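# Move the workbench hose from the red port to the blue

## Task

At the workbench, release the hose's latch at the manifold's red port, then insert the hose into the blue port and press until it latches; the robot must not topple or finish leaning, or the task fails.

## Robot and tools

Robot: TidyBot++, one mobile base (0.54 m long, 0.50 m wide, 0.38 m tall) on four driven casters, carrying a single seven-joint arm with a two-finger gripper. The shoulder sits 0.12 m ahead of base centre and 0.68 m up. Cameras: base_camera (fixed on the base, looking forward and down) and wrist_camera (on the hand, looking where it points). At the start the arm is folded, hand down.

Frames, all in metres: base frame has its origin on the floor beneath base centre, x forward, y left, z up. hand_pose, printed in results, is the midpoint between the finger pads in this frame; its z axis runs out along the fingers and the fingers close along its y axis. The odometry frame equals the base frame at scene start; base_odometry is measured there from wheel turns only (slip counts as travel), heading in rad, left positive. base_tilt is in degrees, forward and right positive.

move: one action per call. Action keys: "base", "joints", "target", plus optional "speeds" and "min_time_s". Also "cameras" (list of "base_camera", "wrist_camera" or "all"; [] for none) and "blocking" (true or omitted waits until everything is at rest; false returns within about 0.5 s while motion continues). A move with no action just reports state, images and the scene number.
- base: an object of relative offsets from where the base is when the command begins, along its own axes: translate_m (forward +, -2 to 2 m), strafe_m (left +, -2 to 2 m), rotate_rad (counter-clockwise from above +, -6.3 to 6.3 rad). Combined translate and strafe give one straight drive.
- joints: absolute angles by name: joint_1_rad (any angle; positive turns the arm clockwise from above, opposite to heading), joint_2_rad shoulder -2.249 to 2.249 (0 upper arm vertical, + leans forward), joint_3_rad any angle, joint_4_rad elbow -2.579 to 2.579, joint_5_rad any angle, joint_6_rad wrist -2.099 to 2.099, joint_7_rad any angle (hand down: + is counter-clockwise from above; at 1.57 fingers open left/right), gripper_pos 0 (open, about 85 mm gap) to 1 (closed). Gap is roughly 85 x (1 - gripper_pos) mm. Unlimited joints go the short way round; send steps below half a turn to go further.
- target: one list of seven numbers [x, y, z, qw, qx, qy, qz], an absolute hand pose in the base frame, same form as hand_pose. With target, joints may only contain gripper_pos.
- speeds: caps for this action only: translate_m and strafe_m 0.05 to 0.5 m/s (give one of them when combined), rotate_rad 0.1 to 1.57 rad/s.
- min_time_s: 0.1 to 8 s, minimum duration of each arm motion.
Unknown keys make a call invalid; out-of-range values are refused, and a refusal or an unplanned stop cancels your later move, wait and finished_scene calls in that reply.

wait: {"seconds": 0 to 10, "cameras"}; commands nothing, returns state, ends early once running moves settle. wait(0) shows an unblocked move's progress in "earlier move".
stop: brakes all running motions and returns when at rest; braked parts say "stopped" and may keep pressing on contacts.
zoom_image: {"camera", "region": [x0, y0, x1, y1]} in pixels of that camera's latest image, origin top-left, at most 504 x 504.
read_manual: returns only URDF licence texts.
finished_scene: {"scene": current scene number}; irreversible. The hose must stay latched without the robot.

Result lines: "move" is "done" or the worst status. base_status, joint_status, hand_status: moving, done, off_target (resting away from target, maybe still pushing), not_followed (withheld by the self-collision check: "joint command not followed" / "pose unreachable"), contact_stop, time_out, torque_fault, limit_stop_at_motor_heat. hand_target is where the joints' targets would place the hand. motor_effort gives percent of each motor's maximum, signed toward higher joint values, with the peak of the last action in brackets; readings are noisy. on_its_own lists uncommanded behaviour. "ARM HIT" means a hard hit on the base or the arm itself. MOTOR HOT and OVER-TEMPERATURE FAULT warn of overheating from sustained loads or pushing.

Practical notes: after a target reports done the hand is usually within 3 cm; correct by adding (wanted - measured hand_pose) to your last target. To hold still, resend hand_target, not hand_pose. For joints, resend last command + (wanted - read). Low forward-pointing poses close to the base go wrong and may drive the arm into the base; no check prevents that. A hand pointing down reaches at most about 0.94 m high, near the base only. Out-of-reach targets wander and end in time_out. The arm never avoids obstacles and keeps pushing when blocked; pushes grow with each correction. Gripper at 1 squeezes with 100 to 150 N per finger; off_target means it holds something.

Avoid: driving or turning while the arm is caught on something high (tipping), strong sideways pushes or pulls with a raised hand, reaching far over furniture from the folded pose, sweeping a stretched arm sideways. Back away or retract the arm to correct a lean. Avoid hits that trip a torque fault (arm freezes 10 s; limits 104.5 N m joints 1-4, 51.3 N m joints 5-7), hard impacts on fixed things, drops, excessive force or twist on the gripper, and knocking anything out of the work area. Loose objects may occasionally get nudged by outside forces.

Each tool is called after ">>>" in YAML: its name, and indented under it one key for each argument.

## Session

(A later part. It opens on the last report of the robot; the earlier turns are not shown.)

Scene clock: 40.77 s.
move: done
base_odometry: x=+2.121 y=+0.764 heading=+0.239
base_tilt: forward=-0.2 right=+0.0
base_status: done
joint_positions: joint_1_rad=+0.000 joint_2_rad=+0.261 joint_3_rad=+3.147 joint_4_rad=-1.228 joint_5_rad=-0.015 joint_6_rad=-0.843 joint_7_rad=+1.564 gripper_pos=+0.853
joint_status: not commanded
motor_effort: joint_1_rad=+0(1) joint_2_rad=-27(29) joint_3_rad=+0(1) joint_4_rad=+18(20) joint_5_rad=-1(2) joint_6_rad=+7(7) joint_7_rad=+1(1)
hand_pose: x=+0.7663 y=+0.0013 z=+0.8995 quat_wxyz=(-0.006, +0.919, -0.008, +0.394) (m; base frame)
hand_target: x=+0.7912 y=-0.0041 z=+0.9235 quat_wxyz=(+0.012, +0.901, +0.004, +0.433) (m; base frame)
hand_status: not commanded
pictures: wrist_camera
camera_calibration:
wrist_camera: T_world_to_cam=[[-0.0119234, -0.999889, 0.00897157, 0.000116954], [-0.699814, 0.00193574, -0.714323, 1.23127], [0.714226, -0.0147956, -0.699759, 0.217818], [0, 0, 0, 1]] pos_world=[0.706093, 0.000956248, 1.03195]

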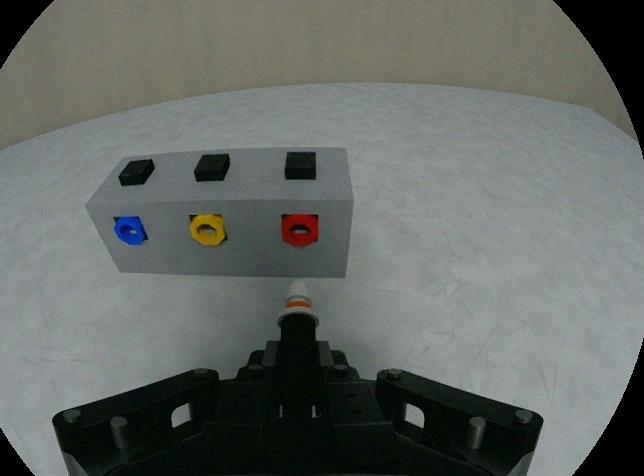

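>>> move:
  base: {"strafe_m": 0.1094}
  speeds: {"strafe_m": 0.15}
  joints: {"gripper_pos": 0.92}
  cameras: ["wrist_camera"]

>>> zoom_image:
  camera: "wrist_camera"
  region: [200, 190, 400, 390]

Scene clock: 42.97 s.
move: off_target
base_odometry: x=+2.095 y=+0.870 heading=+0.239
base_tilt: forward=-0.2 right=-0.1
base_status: done
joint_positions: joint_1_rad=-0.001 joint_2_rad=+0.261 joint_3_rad=+3.147 joint_4_rad=-1.228 joint_5_rad=-0.014 joint_6_rad=-0.843 joint_7_rad=+1.564 gripper_pos=+0.853
joint_status: gripper_pos off_target (ended at +0.853, target +0.920)
motor_effort: joint_1_rad=+0(3) joint_2_rad=-27(30) joint_3_rad=-1(3) joint_4_rad=+19(20) joint_5_rad=-1(2) joint_6_rad=+7(7) joint_7_rad=+0(1)
hand_pose: x=+0.7663 y=+0.0020 z=+0.8996 quat_wxyz=(-0.006, +0.919, -0.007, +0.394) (m; base frame)
hand_target: x=+0.7912 y=-0.0041 z=+0.9235 quat_wxyz=(+0.012, +0.901, +0.004, +0.433) (m; base frame)
hand_status: not commanded
pictures: wrist_camera
camera_calibration:
wrist_camera: T_world_to_cam=[[-0.010447, -0.999895, 0.0100404, -0.00123184], [-0.69973, 0.000137184, -0.714407, 1.23137], [0.714331, -0.014489, -0.699658, 0.21758], [0, 0, 0, 1]] pos_world=[0.706191, 0.00175189, 1.03195]

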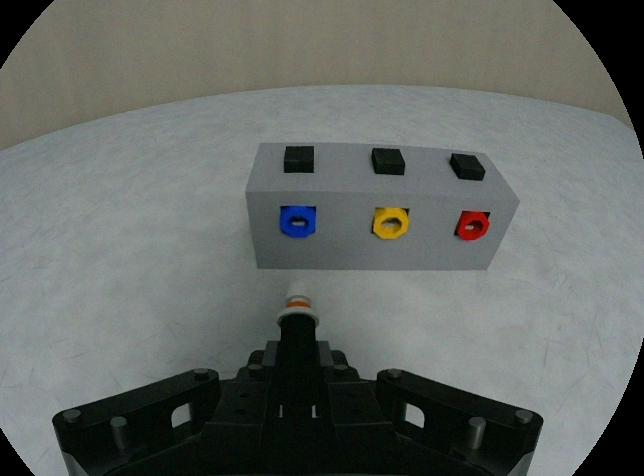

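Scaled by 2.520.

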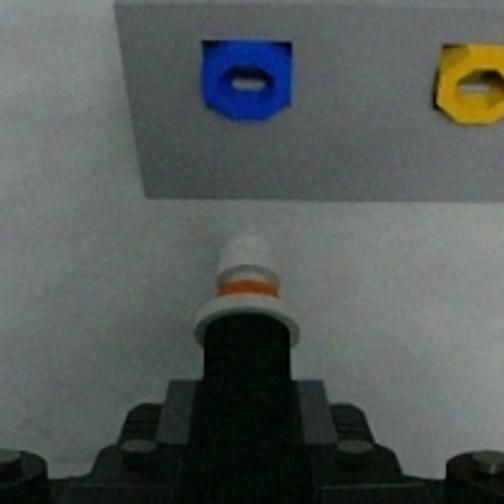

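>>> move:
  joints: {"joint_4_rad": -1.18}
  min_time_s: 0.5
  cameras: ["wrist_camera"]

Scene clock: 45.43 s.
move: done
base_odometry: x=+2.095 y=+0.870 heading=+0.239
base_tilt: forward=-0.1 right=+0.0
base_status: not commanded
joint_positions: joint_1_rad=-0.001 joint_2_rad=+0.261 joint_3_rad=+3.147 joint_4_rad=-1.221 joint_5_rad=-0.014 joint_6_rad=-0.843 joint_7_rad=+1.564 gripper_pos=+0.853
joint_status: all done
motor_effort: joint_1_rad=+0(1) joint_2_rad=-27(28) joint_3_rad=+0(1) joint_4_rad=+19(20) joint_5_rad=-1(1) joint_6_rad=+7(7) joint_7_rad=-1(1)
hand_pose: x=+0.7675 y=+0.0020 z=+0.9029 quat_wxyz=(-0.006, +0.918, -0.007, +0.397) (m; base frame)
hand_target: x=+0.7928 y=-0.0041 z=+0.9291 quat_wxyz=(+0.012, +0.899, +0.004, +0.438) (m; base frame)
hand_status: not commanded
pictures: wrist_camera
camera_calibration:
wrist_camera: T_world_to_cam=[[-0.010509, -0.999895, 0.0099757, -0.00114789], [-0.69522, 0.000135551, -0.718797, 1.23508], [0.71872, -0.0144891, -0.695148, 0.211681], [0, 0, 0, 1]] pos_world=[0.706503, 0.00175188, 1.03494]

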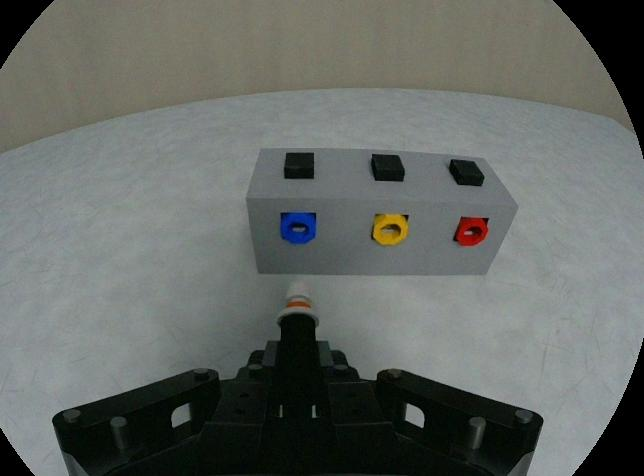

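>>> move:
  base: {"translate_m": 0.028}
  speeds: {"translate_m": 0.1}
  cameras: ["wrist_camera"]

>>> zoom_image:
  camera: "wrist_camera"
  region: [240, 240, 360, 350]

Scene clock: 46.30 s.
move: done
base_odometry: x=+2.123 y=+0.877 heading=+0.239
base_tilt: forward=-0.1 right=+0.0
base_status: done
joint_positions: joint_1_rad=-0.001 joint_2_rad=+0.266 joint_3_rad=+3.147 joint_4_rad=-1.220 joint_5_rad=-0.014 joint_6_rad=-0.842 joint_7_rad=+1.564 gripper_pos=+0.853
joint_status: not commanded
motor_effort: joint_1_rad=+0(1) joint_2_rad=-27(30) joint_3_rad=-1(1) joint_4_rad=+18(20) joint_5_rad=-1(2) joint_6_rad=+7(7) joint_7_rad=+0(1)
hand_pose: x=+0.7690 y=+0.0020 z=+0.9009 quat_wxyz=(-0.006, +0.918, -0.007, +0.396) (m; base frame)
hand_target: x=+0.7928 y=-0.0041 z=+0.9291 quat_wxyz=(+0.012, +0.899, +0.004, +0.438) (m; base frame)
hand_status: not commanded
pictures: wrist_camera
camera_calibration:
wrist_camera: T_world_to_cam=[[-0.0104868, -0.999895, 0.00999946, -0.00115031], [-0.696845, 0.000135877, -0.717222, 1.23449], [0.717146, -0.0144895, -0.696773, 0.211866], [0, 0, 0, 1]] pos_world=[0.708299, 0.00175189, 1.03304]

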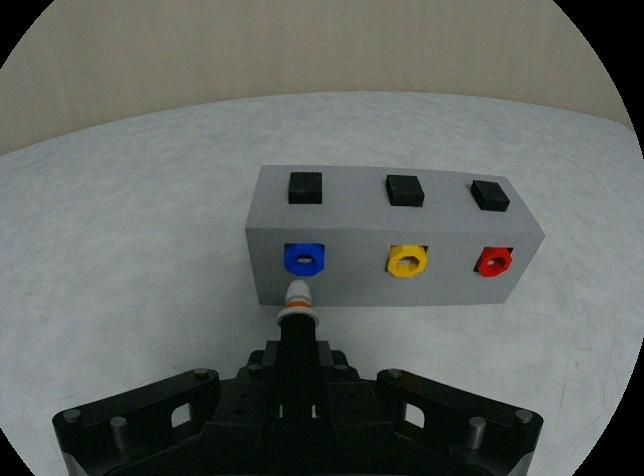

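Scaled by 4.200.

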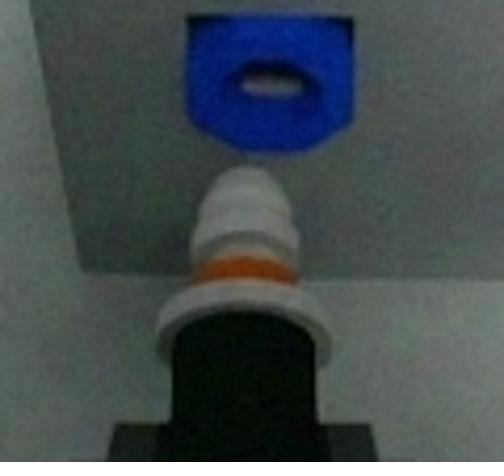

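>>> zoom_image:
  camera: "wrist_camera"
  region: [270, 270, 326, 340]

Scaled by 7.200.

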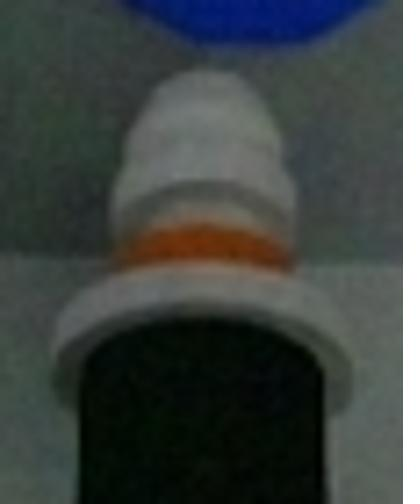

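>>> move:
  base: {"rotate_rad": -0.015, "strafe_m": 0.0092}
  joints: {"joint_2_rad": 0.27, "joint_4_rad": -1.172}
  min_time_s: 0.5
  cameras: ["wrist_camera"]

>>> zoom_image:
  camera: "wrist_camera"
  region: [240, 240, 360, 350]

Scene clock: 51.07 s.
move: done
base_odometry: x=+2.121 y=+0.886 heading=+0.224
base_tilt: forward=-0.1 right=+0.1
base_status: done
joint_positions: joint_1_rad=+0.000 joint_2_rad=+0.266 joint_3_rad=+3.147 joint_4_rad=-1.214 joint_5_rad=-0.013 joint_6_rad=-0.842 joint_7_rad=+1.564 gripper_pos=+0.853
joint_status: all done
motor_effort: joint_1_rad=+0(5) joint_2_rad=-27(29) joint_3_rad=-1(4) joint_4_rad=+19(21) joint_5_rad=-1(2) joint_6_rad=+7(7) joint_7_rad=+0(1)
hand_pose: x=+0.7702 y=+0.0011 z=+0.9043 quat_wxyz=(-0.006, +0.917, -0.007, +0.399) (m; base frame)
hand_target: x=+0.7915 y=-0.0041 z=+0.9403 quat_wxyz=(+0.012, +0.895, +0.004, +0.446) (m; base frame)
hand_status: not commanded
pictures: wrist_camera
camera_calibration:
wrist_camera: T_world_to_cam=[[-0.0115557, -0.999874, 0.010906, -0.00205888], [-0.692316, 0.000130519, -0.721594, 1.23818], [0.721502, -0.0158889, -0.69223, 0.205922], [0, 0, 0, 1]] pos_world=[0.708612, 0.00105166, 1.03603]

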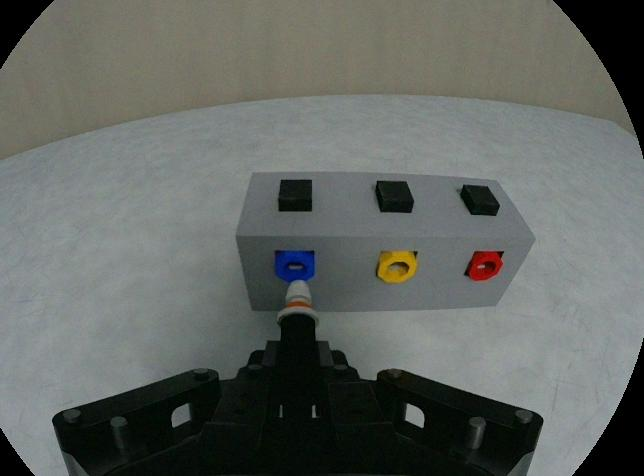

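Scaled by 4.200.

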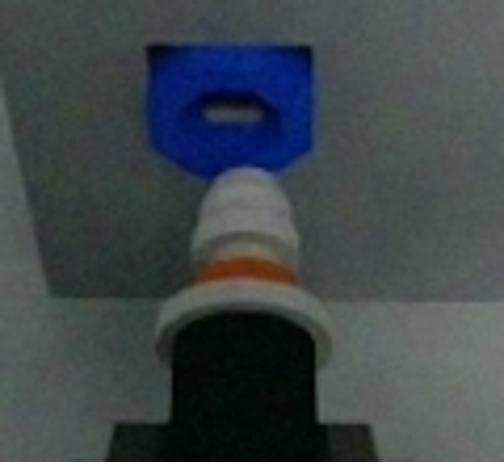

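>>> move:
  base: {"strafe_m": 0.0018, "translate_m": 0.006}
  speeds: {"translate_m": 0.05}
  cameras: ["wrist_camera"]

>>> zoom_image:
  camera: "wrist_camera"
  region: [240, 240, 360, 350]

Scene clock: 51.87 s.
move: done
base_odometry: x=+2.126 y=+0.889 heading=+0.224
base_tilt: forward=-0.1 right=+0.0
base_status: done
joint_positions: joint_1_rad=+0.000 joint_2_rad=+0.266 joint_3_rad=+3.147 joint_4_rad=-1.213 joint_5_rad=-0.013 joint_6_rad=-0.842 joint_7_rad=+1.564 gripper_pos=+0.853
joint_status: not commanded
motor_effort: joint_1_rad=+0(2) joint_2_rad=-27(30) joint_3_rad=-1(1) joint_4_rad=+19(20) joint_5_rad=-1(1) joint_6_rad=+7(7) joint_7_rad=+0(1)
hand_pose: x=+0.7706 y=+0.0012 z=+0.9045 quat_wxyz=(-0.006, +0.917, -0.007, +0.399) (m; base frame)
hand_target: x=+0.7915 y=-0.0041 z=+0.9403 quat_wxyz=(+0.012, +0.895, +0.004, +0.446) (m; base frame)
hand_status: not commanded
pictures: wrist_camera
camera_calibration:
wrist_camera: T_world_to_cam=[[-0.0114923, -0.999874, 0.0109714, -0.00206947], [-0.691909, 0.0000304287, -0.721985, 1.23857], [0.721893, -0.0158884, -0.691822, 0.205074], [0, 0, 0, 1]] pos_world=[0.708913, 0.00115142, 1.03613]

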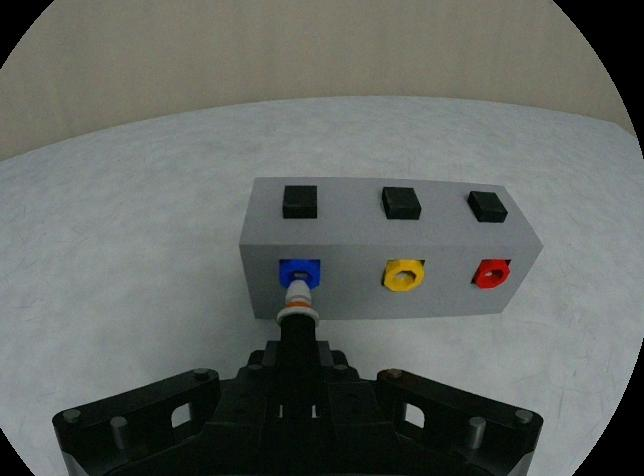

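Scaled by 4.200.

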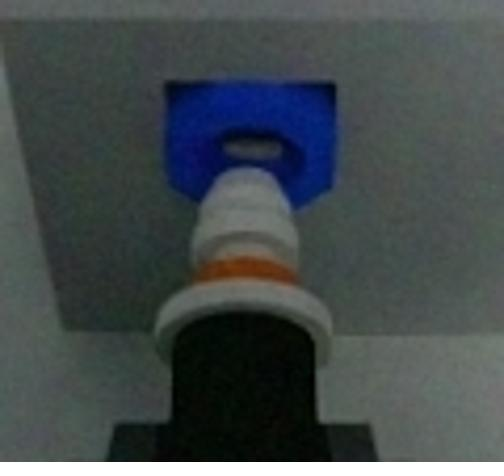

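>>> move:
  base: {"translate_m": 0.004}
  speeds: {"translate_m": 0.05}
  cameras: ["wrist_camera"]

>>> zoom_image:
  camera: "wrist_camera"
  region: [250, 250, 350, 340]

Scene clock: 52.60 s.
move: done
base_odometry: x=+2.130 y=+0.890 heading=+0.224
base_tilt: forward=-0.1 right=+0.0
base_status: done
joint_positions: joint_1_rad=+0.000 joint_2_rad=+0.266 joint_3_rad=+3.147 joint_4_rad=-1.212 joint_5_rad=-0.013 joint_6_rad=-0.842 joint_7_rad=+1.564 gripper_pos=+0.853
joint_status: not commanded
motor_effort: joint_1_rad=+0(1) joint_2_rad=-26(32) joint_3_rad=-1(1) joint_4_rad=+19(20) joint_5_rad=+0(2) joint_6_rad=+7(7) joint_7_rad=+0(1)
hand_pose: x=+0.7707 y=+0.0012 z=+0.9046 quat_wxyz=(-0.006, +0.917, -0.007, +0.399) (m; base frame)
hand_target: x=+0.7915 y=-0.0041 z=+0.9403 quat_wxyz=(+0.012, +0.895, +0.004, +0.446) (m; base frame)
hand_status: not commanded
pictures: wrist_camera
camera_calibration:
wrist_camera: T_world_to_cam=[[-0.0114988, -0.999874, 0.0109658, -0.00205999], [-0.691551, 0.0000311608, -0.722328, 1.23889], [0.722236, -0.0158893, -0.691464, 0.204525], [0, 0, 0, 1]] pos_world=[0.709014, 0.00115142, 1.03633]

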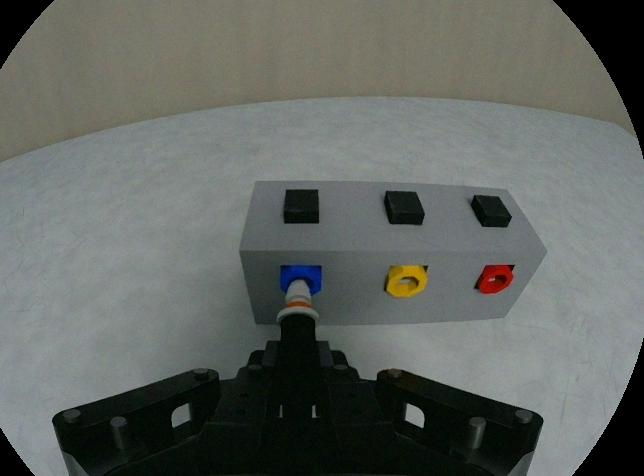

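Scaled by 5.040.

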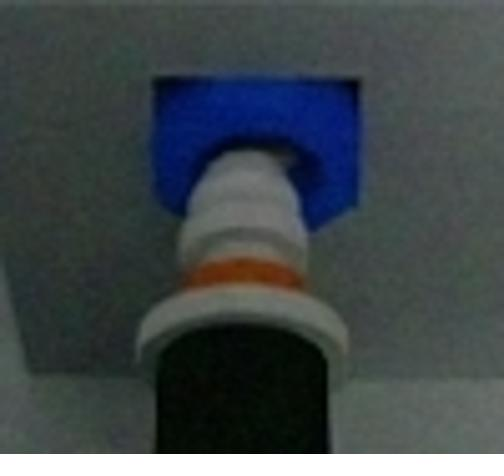

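>>> move:
  base: {"translate_m": 0.004, "strafe_m": -0.0012}
  speeds: {"translate_m": 0.05}
  cameras: ["wrist_camera"]

>>> zoom_image:
  camera: "wrist_camera"
  region: [250, 250, 350, 340]

Scene clock: 53.43 s.
move: done
base_odometry: x=+2.134 y=+0.890 heading=+0.225
base_tilt: forward=-0.1 right=+0.1
base_status: done
joint_positions: joint_1_rad=+0.000 joint_2_rad=+0.267 joint_3_rad=+3.147 joint_4_rad=-1.212 joint_5_rad=-0.013 joint_6_rad=-0.842 joint_7_rad=+1.564 gripper_pos=+0.853
joint_status: not commanded
motor_effort: joint_1_rad=+0(2) joint_2_rad=-27(31) joint_3_rad=+0(2) joint_4_rad=+19(20) joint_5_rad=-1(2) joint_6_rad=+7(8) joint_7_rad=+1(1)
hand_pose: x=+0.7709 y=+0.0012 z=+0.9047 quat_wxyz=(-0.006, +0.917, -0.007, +0.399) (m; base frame)
hand_target: x=+0.7915 y=-0.0041 z=+0.9403 quat_wxyz=(+0.012, +0.895, +0.004, +0.446) (m; base frame)
hand_status: not commanded
pictures: wrist_camera
camera_calibration:
wrist_camera: T_world_to_cam=[[-0.0115723, -0.999872, 0.0110335, -0.00217697], [-0.691449, 0.0000307619, -0.722426, 1.23898], [0.722333, -0.0159892, -0.69136, 0.204275], [0, 0, 0, 1]] pos_world=[0.709114, 0.0010514, 1.03633]

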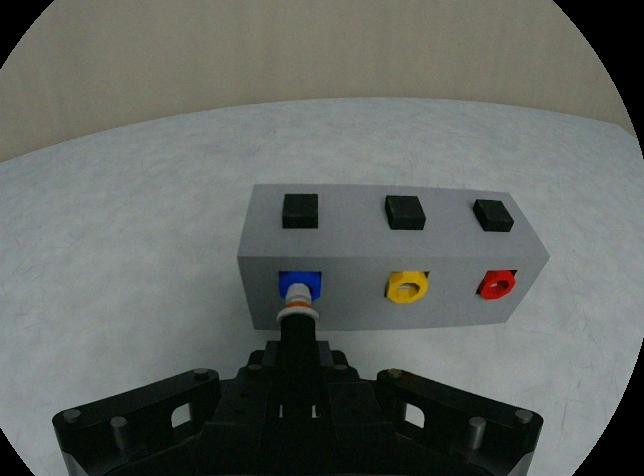

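Scaled by 5.040.

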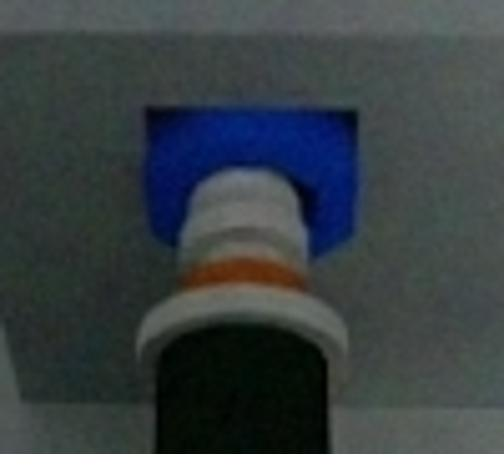

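>>> move:
  base: {"translate_m": 0.006, "strafe_m": -0.0004}
  speeds: {"translate_m": 0.05}
  cameras: ["wrist_camera"]

>>> zoom_image:
  camera: "wrist_camera"
  region: [250, 250, 350, 340]

Scene clock: 54.17 s.
move: done
base_odometry: x=+2.140 y=+0.891 heading=+0.225
base_tilt: forward=-0.2 right=+0.0
base_status: done
joint_positions: joint_1_rad=+0.001 joint_2_rad=+0.267 joint_3_rad=+3.147 joint_4_rad=-1.212 joint_5_rad=-0.011 joint_6_rad=-0.842 joint_7_rad=+1.564 gripper_pos=+0.853
joint_status: not commanded
motor_effort: joint_1_rad=+0(2) joint_2_rad=-28(31) joint_3_rad=-1(2) joint_4_rad=+23(24) joint_5_rad=-1(2) joint_6_rad=+12(15) joint_7_rad=+0(1)
hand_pose: x=+0.7710 y=+0.0003 z=+0.9043 quat_wxyz=(-0.005, +0.917, -0.007, +0.399) (m; base frame)
hand_target: x=+0.7915 y=-0.0041 z=+0.9403 quat_wxyz=(+0.012, +0.895, +0.004, +0.446) (m; base frame)
hand_status: not commanded
pictures: wrist_camera
camera_calibration:
wrist_camera: T_world_to_cam=[[-0.0123686, -0.999845, 0.0125121, -0.00363857], [-0.691863, -0.000476807, -0.722029, 1.23886], [0.721923, -0.0175872, -0.69175, 0.204537], [0, 0, 0, 1]] pos_world=[0.709414, 0.000549918, 1.03603]

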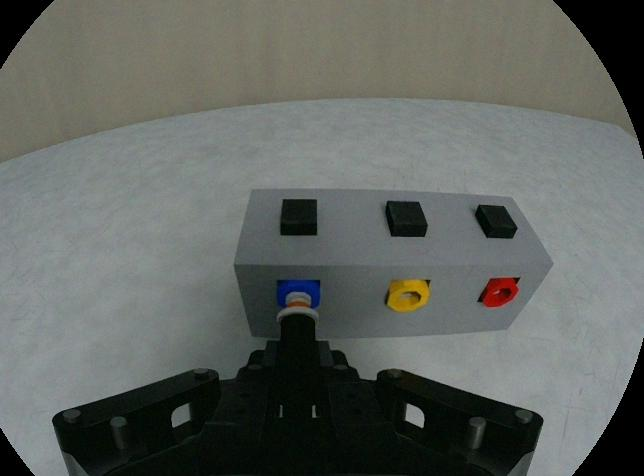

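Scaled by 5.040.

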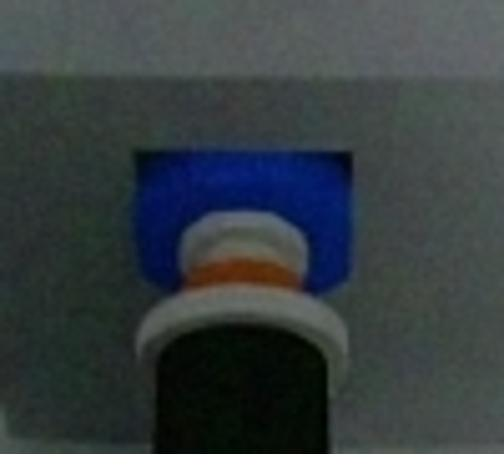

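>>> move:
  base: {"translate_m": 0.006}
  speeds: {"translate_m": 0.05}
  cameras: ["wrist_camera"]

>>> zoom_image:
  camera: "wrist_camera"
  region: [250, 250, 350, 340]

Scene clock: 54.80 s.
move: done
base_odometry: x=+2.146 y=+0.892 heading=+0.225
base_tilt: forward=-0.1 right=+0.1
base_status: done
joint_positions: joint_1_rad=+0.001 joint_2_rad=+0.262 joint_3_rad=+3.147 joint_4_rad=-1.215 joint_5_rad=-0.011 joint_6_rad=-0.848 joint_7_rad=+1.564 gripper_pos=+0.853
joint_status: not commanded
motor_effort: joint_1_rad=-1(2) joint_2_rad=-25(28) joint_3_rad=-1(2) joint_4_rad=+24(28) joint_5_rad=-1(3) joint_6_rad=+16(22) joint_7_rad=+0(1)
hand_pose: x=+0.7679 y=+0.0000 z=+0.9046 quat_wxyz=(-0.005, +0.918, -0.007, +0.397) (m; base frame)
hand_target: x=+0.7915 y=-0.0041 z=+0.9403 quat_wxyz=(+0.012, +0.895, +0.004, +0.446) (m; base frame)
hand_status: not commanded
pictures: wrist_camera
camera_calibration:
wrist_camera: T_world_to_cam=[[-0.0127439, -0.999836, 0.0128409, -0.00405118], [-0.69497, -0.000376515, -0.719038, 1.23658], [0.718925, -0.0180874, -0.694852, 0.212027], [0, 0, 0, 1]] pos_world=[0.706906, 0.000250088, 1.03653]

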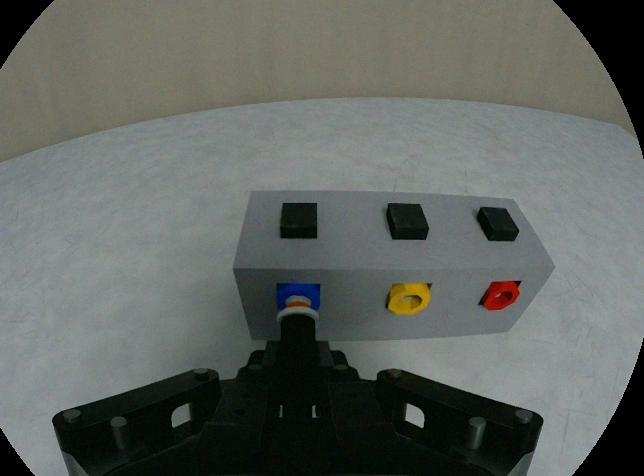

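Scaled by 5.040.

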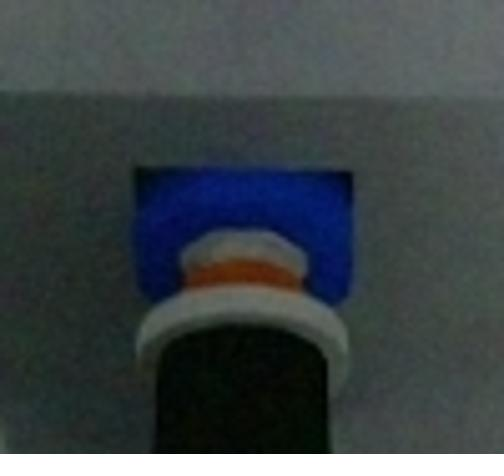

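>>> move:
  base: {"translate_m": 0.008}
  speeds: {"translate_m": 0.05}
  cameras: ["wrist_camera"]

>>> zoom_image:
  camera: "wrist_camera"
  region: [250, 250, 350, 340]

Scene clock: 55.57 s.
move: done
base_odometry: x=+2.153 y=+0.894 heading=+0.225
base_tilt: forward=-0.2 right=+0.0
base_status: done
joint_positions: joint_1_rad=+0.002 joint_2_rad=+0.255 joint_3_rad=+3.147 joint_4_rad=-1.219 joint_5_rad=-0.011 joint_6_rad=-0.855 joint_7_rad=+1.564 gripper_pos=+0.853
joint_status: not commanded
motor_effort: joint_1_rad=+0(2) joint_2_rad=-24(26) joint_3_rad=-1(2) joint_4_rad=+27(29) joint_5_rad=-2(2) joint_6_rad=+22(24) joint_7_rad=+0(1)
hand_pose: x=+0.7641 y=-0.0004 z=+0.9050 quat_wxyz=(-0.004, +0.919, -0.008, +0.395) (m; base frame)
hand_target: x=+0.7915 y=-0.0041 z=+0.9403 quat_wxyz=(+0.012, +0.895, +0.004, +0.446) (m; base frame)
hand_status: not commanded
pictures: wrist_camera
camera_calibration:
wrist_camera: T_world_to_cam=[[-0.0131802, -0.999825, 0.0132504, -0.00451875], [-0.698369, -0.000279261, -0.715738, 1.23383], [0.715617, -0.0186872, -0.698243, 0.220666], [0, 0, 0, 1]] pos_world=[0.703698, -0.0000497653, 1.03724]

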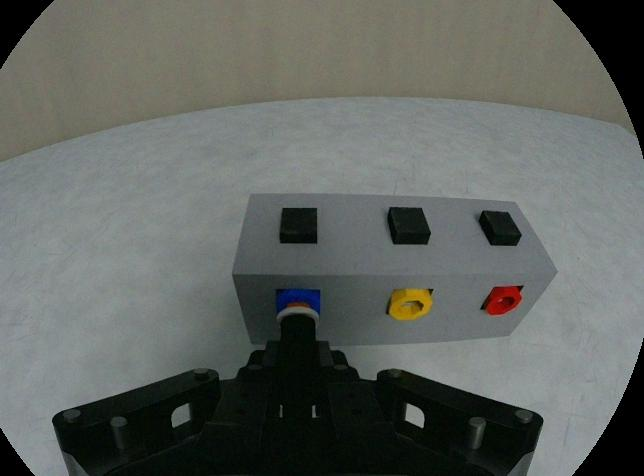

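Scaled by 5.040.

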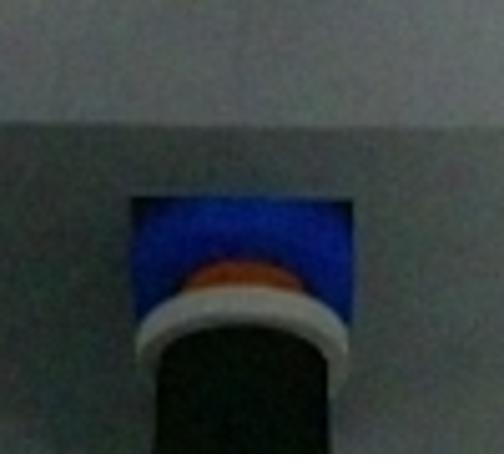

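>>> move:
  base: {"translate_m": 0.008}
  speeds: {"translate_m": 0.05}
  cameras: ["wrist_camera"]

>>> zoom_image:
  camera: "wrist_camera"
  region: [250, 250, 350, 340]

Scene clock: 56.27 s.
move: done
base_odometry: x=+2.160 y=+0.896 heading=+0.225
base_tilt: forward=-0.2 right=+0.0
base_status: done
joint_positions: joint_1_rad=+0.002 joint_2_rad=+0.252 joint_3_rad=+3.147 joint_4_rad=-1.220 joint_5_rad=-0.010 joint_6_rad=-0.861 joint_7_rad=+1.564 gripper_pos=+0.853
joint_status: not commanded
motor_effort: joint_1_rad=+0(2) joint_2_rad=-23(26) joint_3_rad=-1(2) joint_4_rad=+28(31) joint_5_rad=-1(3) joint_6_rad=+23(31) joint_7_rad=+1(1)
hand_pose: x=+0.7619 y=-0.0008 z=+0.9052 quat_wxyz=(-0.004, +0.919, -0.008, +0.393) (m; base frame)
hand_target: x=+0.7915 y=-0.0041 z=+0.9403 quat_wxyz=(+0.012, +0.895, +0.004, +0.446) (m; base frame)
hand_status: not commanded
pictures: wrist_camera
camera_calibration:
wrist_camera: T_world_to_cam=[[-0.013699, -0.999814, 0.0135786, -0.00492378], [-0.700994, -0.0000808807, -0.713167, 1.23204], [0.713036, -0.0192882, -0.700862, 0.226763], [0, 0, 0, 1]] pos_world=[0.701892, -0.000449371, 1.03764]

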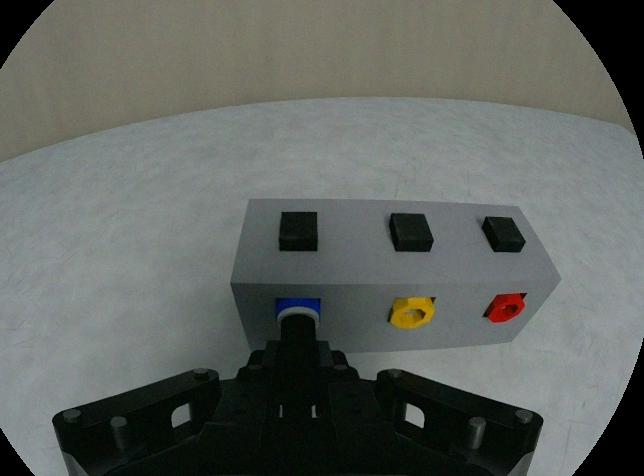

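Scaled by 5.040.

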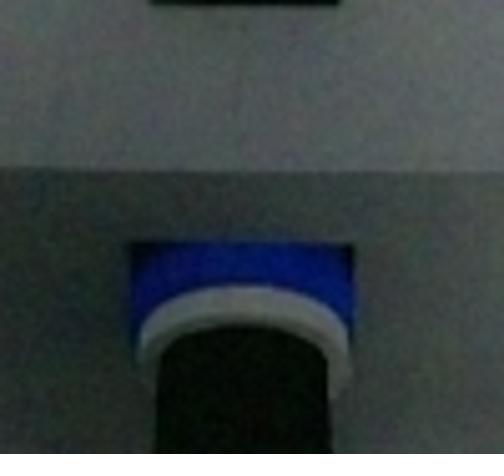

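>>> move:
  base: {"translate_m": 0.006}
  speeds: {"translate_m": 0.05}
  cameras: ["wrist_camera"]

>>> zoom_image:
  camera: "wrist_camera"
  region: [250, 250, 350, 340]

Scene clock: 57.03 s.
move: done
base_odometry: x=+2.165 y=+0.897 heading=+0.225
base_tilt: forward=+0.0 right=+0.0
base_status: done
joint_positions: joint_1_rad=+0.002 joint_2_rad=+0.243 joint_3_rad=+3.147 joint_4_rad=-1.227 joint_5_rad=-0.010 joint_6_rad=-0.870 joint_7_rad=+1.564 gripper_pos=+0.853
joint_status: not commanded
motor_effort: joint_1_rad=-1(3) joint_2_rad=-22(24) joint_3_rad=-1(2) joint_4_rad=+29(32) joint_5_rad=-3(3) joint_6_rad=+26(32) joint_7_rad=+1(1)
hand_pose: x=+0.7567 y=-0.0009 z=+0.9054 quat_wxyz=(-0.004, +0.921, -0.008, +0.390) (m; base frame)
hand_target: x=+0.7915 y=-0.0041 z=+0.9403 quat_wxyz=(+0.012, +0.895, +0.004, +0.446) (m; base frame)
hand_status: not commanded
pictures: wrist_camera
camera_calibration:
wrist_camera: T_world_to_cam=[[-0.0136102, -0.99981, 0.0139502, -0.00543949], [-0.705621, -0.000281383, -0.708589, 1.22792], [0.708458, -0.0194876, -0.705484, 0.238257], [0, 0, 0, 1]] pos_world=[0.69758, -0.000449894, 1.03825]

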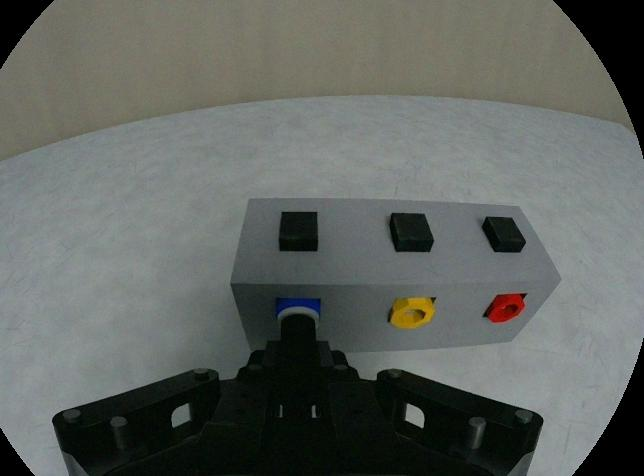

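Scaled by 5.040.

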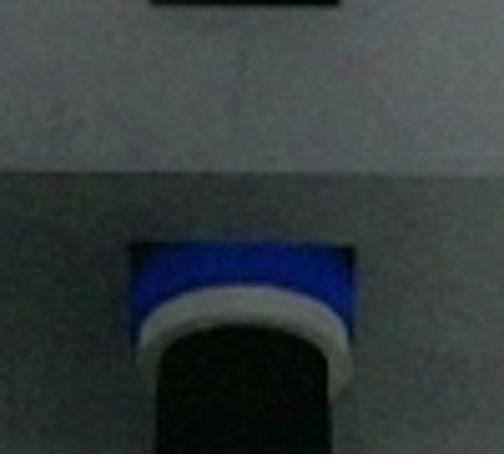

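>>> move:
  base: {"translate_m": -0.024}
  speeds: {"translate_m": 0.05}
  cameras: ["wrist_camera"]

>>> zoom_image:
  camera: "wrist_camera"
  region: [250, 250, 350, 340]

Scene clock: 58.03 s.
move: done
base_odometry: x=+2.142 y=+0.892 heading=+0.225
base_tilt: forward=-0.1 right=+0.0
base_status: done
joint_positions: joint_1_rad=+0.001 joint_2_rad=+0.276 joint_3_rad=+3.147 joint_4_rad=-1.215 joint_5_rad=-0.010 joint_6_rad=-0.811 joint_7_rad=+1.564 gripper_pos=+0.853
joint_status: not commanded
motor_effort: joint_1_rad=+1(2) joint_2_rad=-29(34) joint_3_rad=-1(2) joint_4_rad=+20(29) joint_5_rad=-1(2) joint_6_rad=+8(25) joint_7_rad=+0(1)
hand_pose: x=+0.7788 y=-0.0006 z=+0.9037 quat_wxyz=(-0.004, +0.913, -0.007, +0.408) (m; base frame)
hand_target: x=+0.7915 y=-0.0041 z=+0.9403 quat_wxyz=(+0.012, +0.895, +0.004, +0.446) (m; base frame)
hand_status: not commanded
pictures: wrist_camera
camera_calibration:
wrist_camera: T_world_to_cam=[[-0.0137173, -0.99981, 0.0138665, -0.00458759], [-0.678419, -0.000881474, -0.734675, 1.2447], [0.734547, -0.0194851, -0.678278, 0.176452], [0, 0, 0, 1]] pos_world=[0.71475, -0.0000513641, 1.03419]

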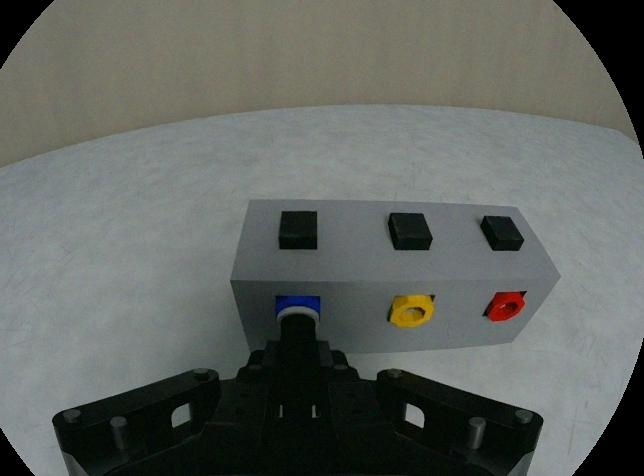

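Scaled by 5.040.

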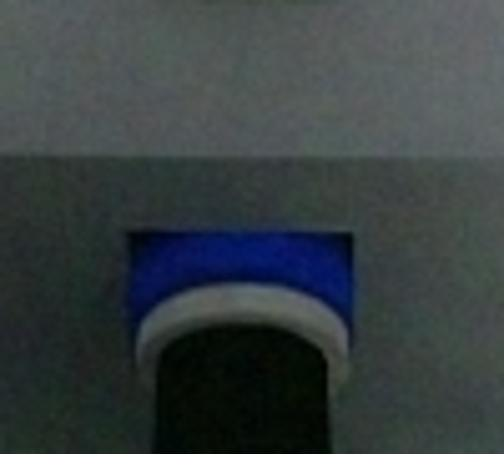

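>>> move:
  base: {"translate_m": 0.008}
  speeds: {"translate_m": 0.05}
  cameras: []

>>> move:
  joints: {"gripper_pos": 0.0}
  min_time_s: 1.0
  cameras: ["wrist_camera"]

>>> zoom_image:
  camera: "wrist_camera"
  region: [200, 230, 400, 430]

Scene clock: 58.93 s.
move: done
base_odometry: x=+2.150 y=+0.894 heading=+0.225
base_tilt: forward=-0.2 right=+0.0
base_status: done
joint_positions: joint_1_rad=+0.002 joint_2_rad=+0.267 joint_3_rad=+3.147 joint_4_rad=-1.217 joint_5_rad=-0.009 joint_6_rad=-0.832 joint_7_rad=+1.564 gripper_pos=+0.853
joint_status: not commanded
motor_effort: joint_1_rad=+0(1) joint_2_rad=-25(30) joint_3_rad=+0(2) joint_4_rad=+24(26) joint_5_rad=-1(2) joint_6_rad=+16(21) joint_7_rad=+0(1)
hand_pose: x=+0.7720 y=-0.0009 z=+0.9042 quat_wxyz=(-0.004, +0.916, -0.007, +0.402) (m; base frame)
hand_target: x=+0.7915 y=-0.0041 z=+0.9403 quat_wxyz=(+0.012, +0.895, +0.004, +0.446) (m; base frame)
hand_status: not commanded
pictures: none
No camera images: "cameras" was empty.

Scene clock: 60.00 s.
move: done
base_odometry: x=+2.150 y=+0.894 heading=+0.225
base_tilt: forward=-0.1 right=+0.1
base_status: not commanded
joint_positions: joint_1_rad=+0.002 joint_2_rad=+0.267 joint_3_rad=+3.147 joint_4_rad=-1.196 joint_5_rad=-0.009 joint_6_rad=-0.799 joint_7_rad=+1.564 gripper_pos=+0.000
joint_status: all done
motor_effort: joint_1_rad=+0(1) joint_2_rad=-27(29) joint_3_rad=-1(1) joint_4_rad=+19(25) joint_5_rad=+0(2) joint_6_rad=+7(17) joint_7_rad=+0(1)
hand_pose: x=+0.7822 y=-0.0010 z=+0.9230 quat_wxyz=(-0.004, +0.905, -0.007, +0.426) (m; base frame)
hand_target: x=+0.7915 y=-0.0041 z=+0.9403 quat_wxyz=(+0.012, +0.895, +0.004, +0.446) (m; base frame)
hand_status: not commanded
pictures: wrist_camera
camera_calibration:
wrist_camera: T_world_to_cam=[[-0.0147462, -0.999792, 0.0141234, -0.0046805], [-0.648644, -0.00118442, -0.761091, 1.26236], [0.760949, -0.0203843, -0.648492, 0.138937], [0, 0, 0, 1]] pos_world=[0.713028, -0.000352246, 1.05093]

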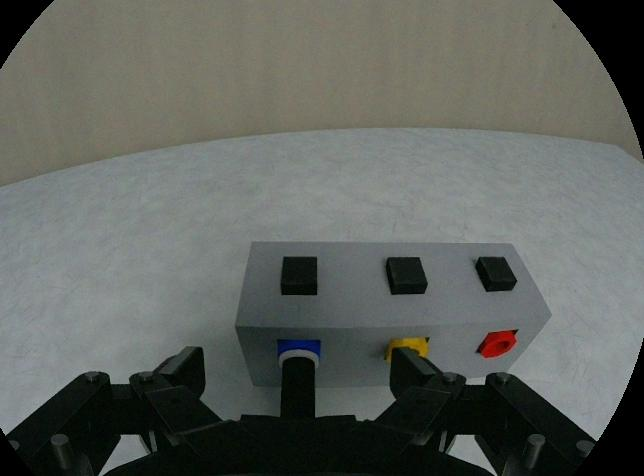

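Scaled by 2.520.

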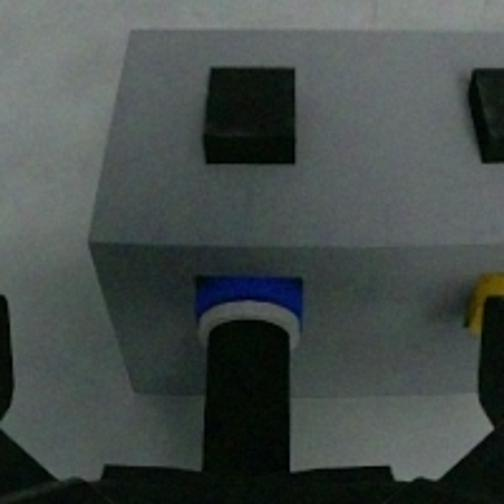

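>>> move:
  joints: {"joint_2_rad": 0.14, "joint_4_rad": -1.07, "joint_6_rad": -1.08}
  min_time_s: 1.2
  cameras: ["wrist_camera"]

>>> move:
  base: {"translate_m": -0.12}
  speeds: {"translate_m": 0.2}
  cameras: ["wrist_camera"]

>>> zoom_image:
  camera: "wrist_camera"
  region: [200, 200, 420, 400]

Scene clock: 62.10 s.
move: done
base_odometry: x=+2.150 y=+0.894 heading=+0.225
base_tilt: forward=+0.0 right=+0.1
base_status: not commanded
joint_positions: joint_1_rad=+0.002 joint_2_rad=+0.157 joint_3_rad=+3.147 joint_4_rad=-1.107 joint_5_rad=-0.009 joint_6_rad=-1.016 joint_7_rad=+1.564 gripper_pos=+0.000
joint_status: all done
motor_effort: joint_1_rad=+0(1) joint_2_rad=-22(29) joint_3_rad=+0(1) joint_4_rad=+18(20) joint_5_rad=-1(2) joint_6_rad=+7(8) joint_7_rad=-1(1)
hand_pose: x=+0.7206 y=-0.0003 z=+0.9898 quat_wxyz=(-0.004, +0.909, -0.007, +0.418) (m; base frame)
hand_target: x=+0.7060 y=-0.0055 z=+1.0044 quat_wxyz=(+0.012, +0.911, +0.001, +0.413) (m; base frame)
hand_status: not commanded
pictures: wrist_camera
camera_calibration:
wrist_camera: T_world_to_cam=[[-0.012778, -0.99982, 0.014055, -0.00722694], [-0.661774, -0.00208128, -0.749701, 1.27141], [0.749595, -0.0188809, -0.661628, 0.250268], [0, 0, 0, 1]] pos_world=[0.653692, 0.000145787, 1.11886]

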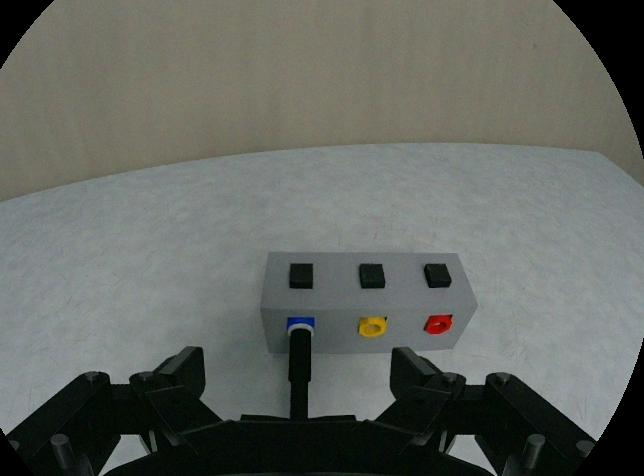

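Scene clock: 63.40 s.
move: done
base_odometry: x=+2.032 y=+0.867 heading=+0.225
base_tilt: forward=-0.2 right=+0.1
base_status: done
joint_positions: joint_1_rad=+0.002 joint_2_rad=+0.148 joint_3_rad=+3.147 joint_4_rad=-1.106 joint_5_rad=-0.009 joint_6_rad=-1.019 joint_7_rad=+1.564 gripper_pos=+0.000
joint_status: not commanded
motor_effort: joint_1_rad=+0(1) joint_2_rad=-23(26) joint_3_rad=+0(1) joint_4_rad=+18(19) joint_5_rad=+0(2) joint_6_rad=+7(7) joint_7_rad=+0(1)
hand_pose: x=+0.7173 y=-0.0003 z=+0.9949 quat_wxyz=(-0.004, +0.907, -0.007, +0.421) (m; base frame)
hand_target: x=+0.7060 y=-0.0055 z=+1.0044 quat_wxyz=(+0.012, +0.911, +0.001, +0.413) (m; base frame)
hand_status: not commanded
pictures: wrist_camera
camera_calibration:
wrist_camera: T_world_to_cam=[[-0.0128718, -0.99982, 0.0139693, -0.00728917], [-0.656765, -0.0020808, -0.754092, 1.27383], [0.753985, -0.0188811, -0.65662, 0.248029], [0, 0, 0, 1]] pos_world=[0.649505, 0.0000457877, 1.12355]

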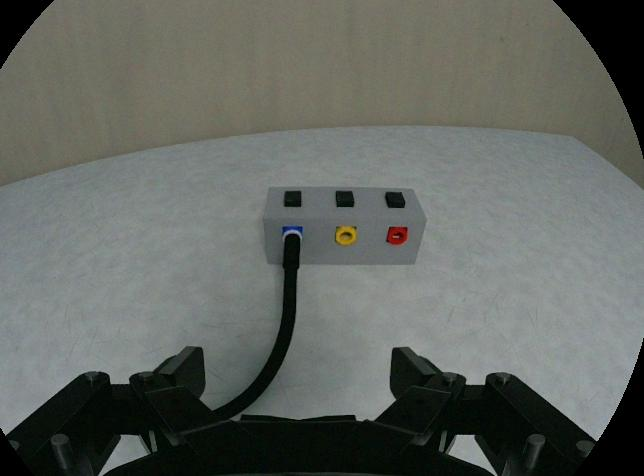

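Scaled by 2.291.

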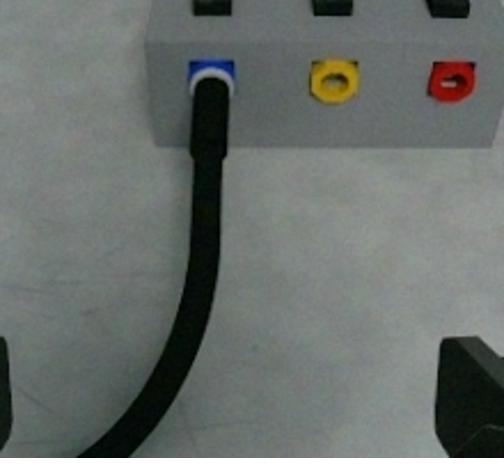

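>>> finished_scene:
  scene: 1

The scene is finished: the task was done.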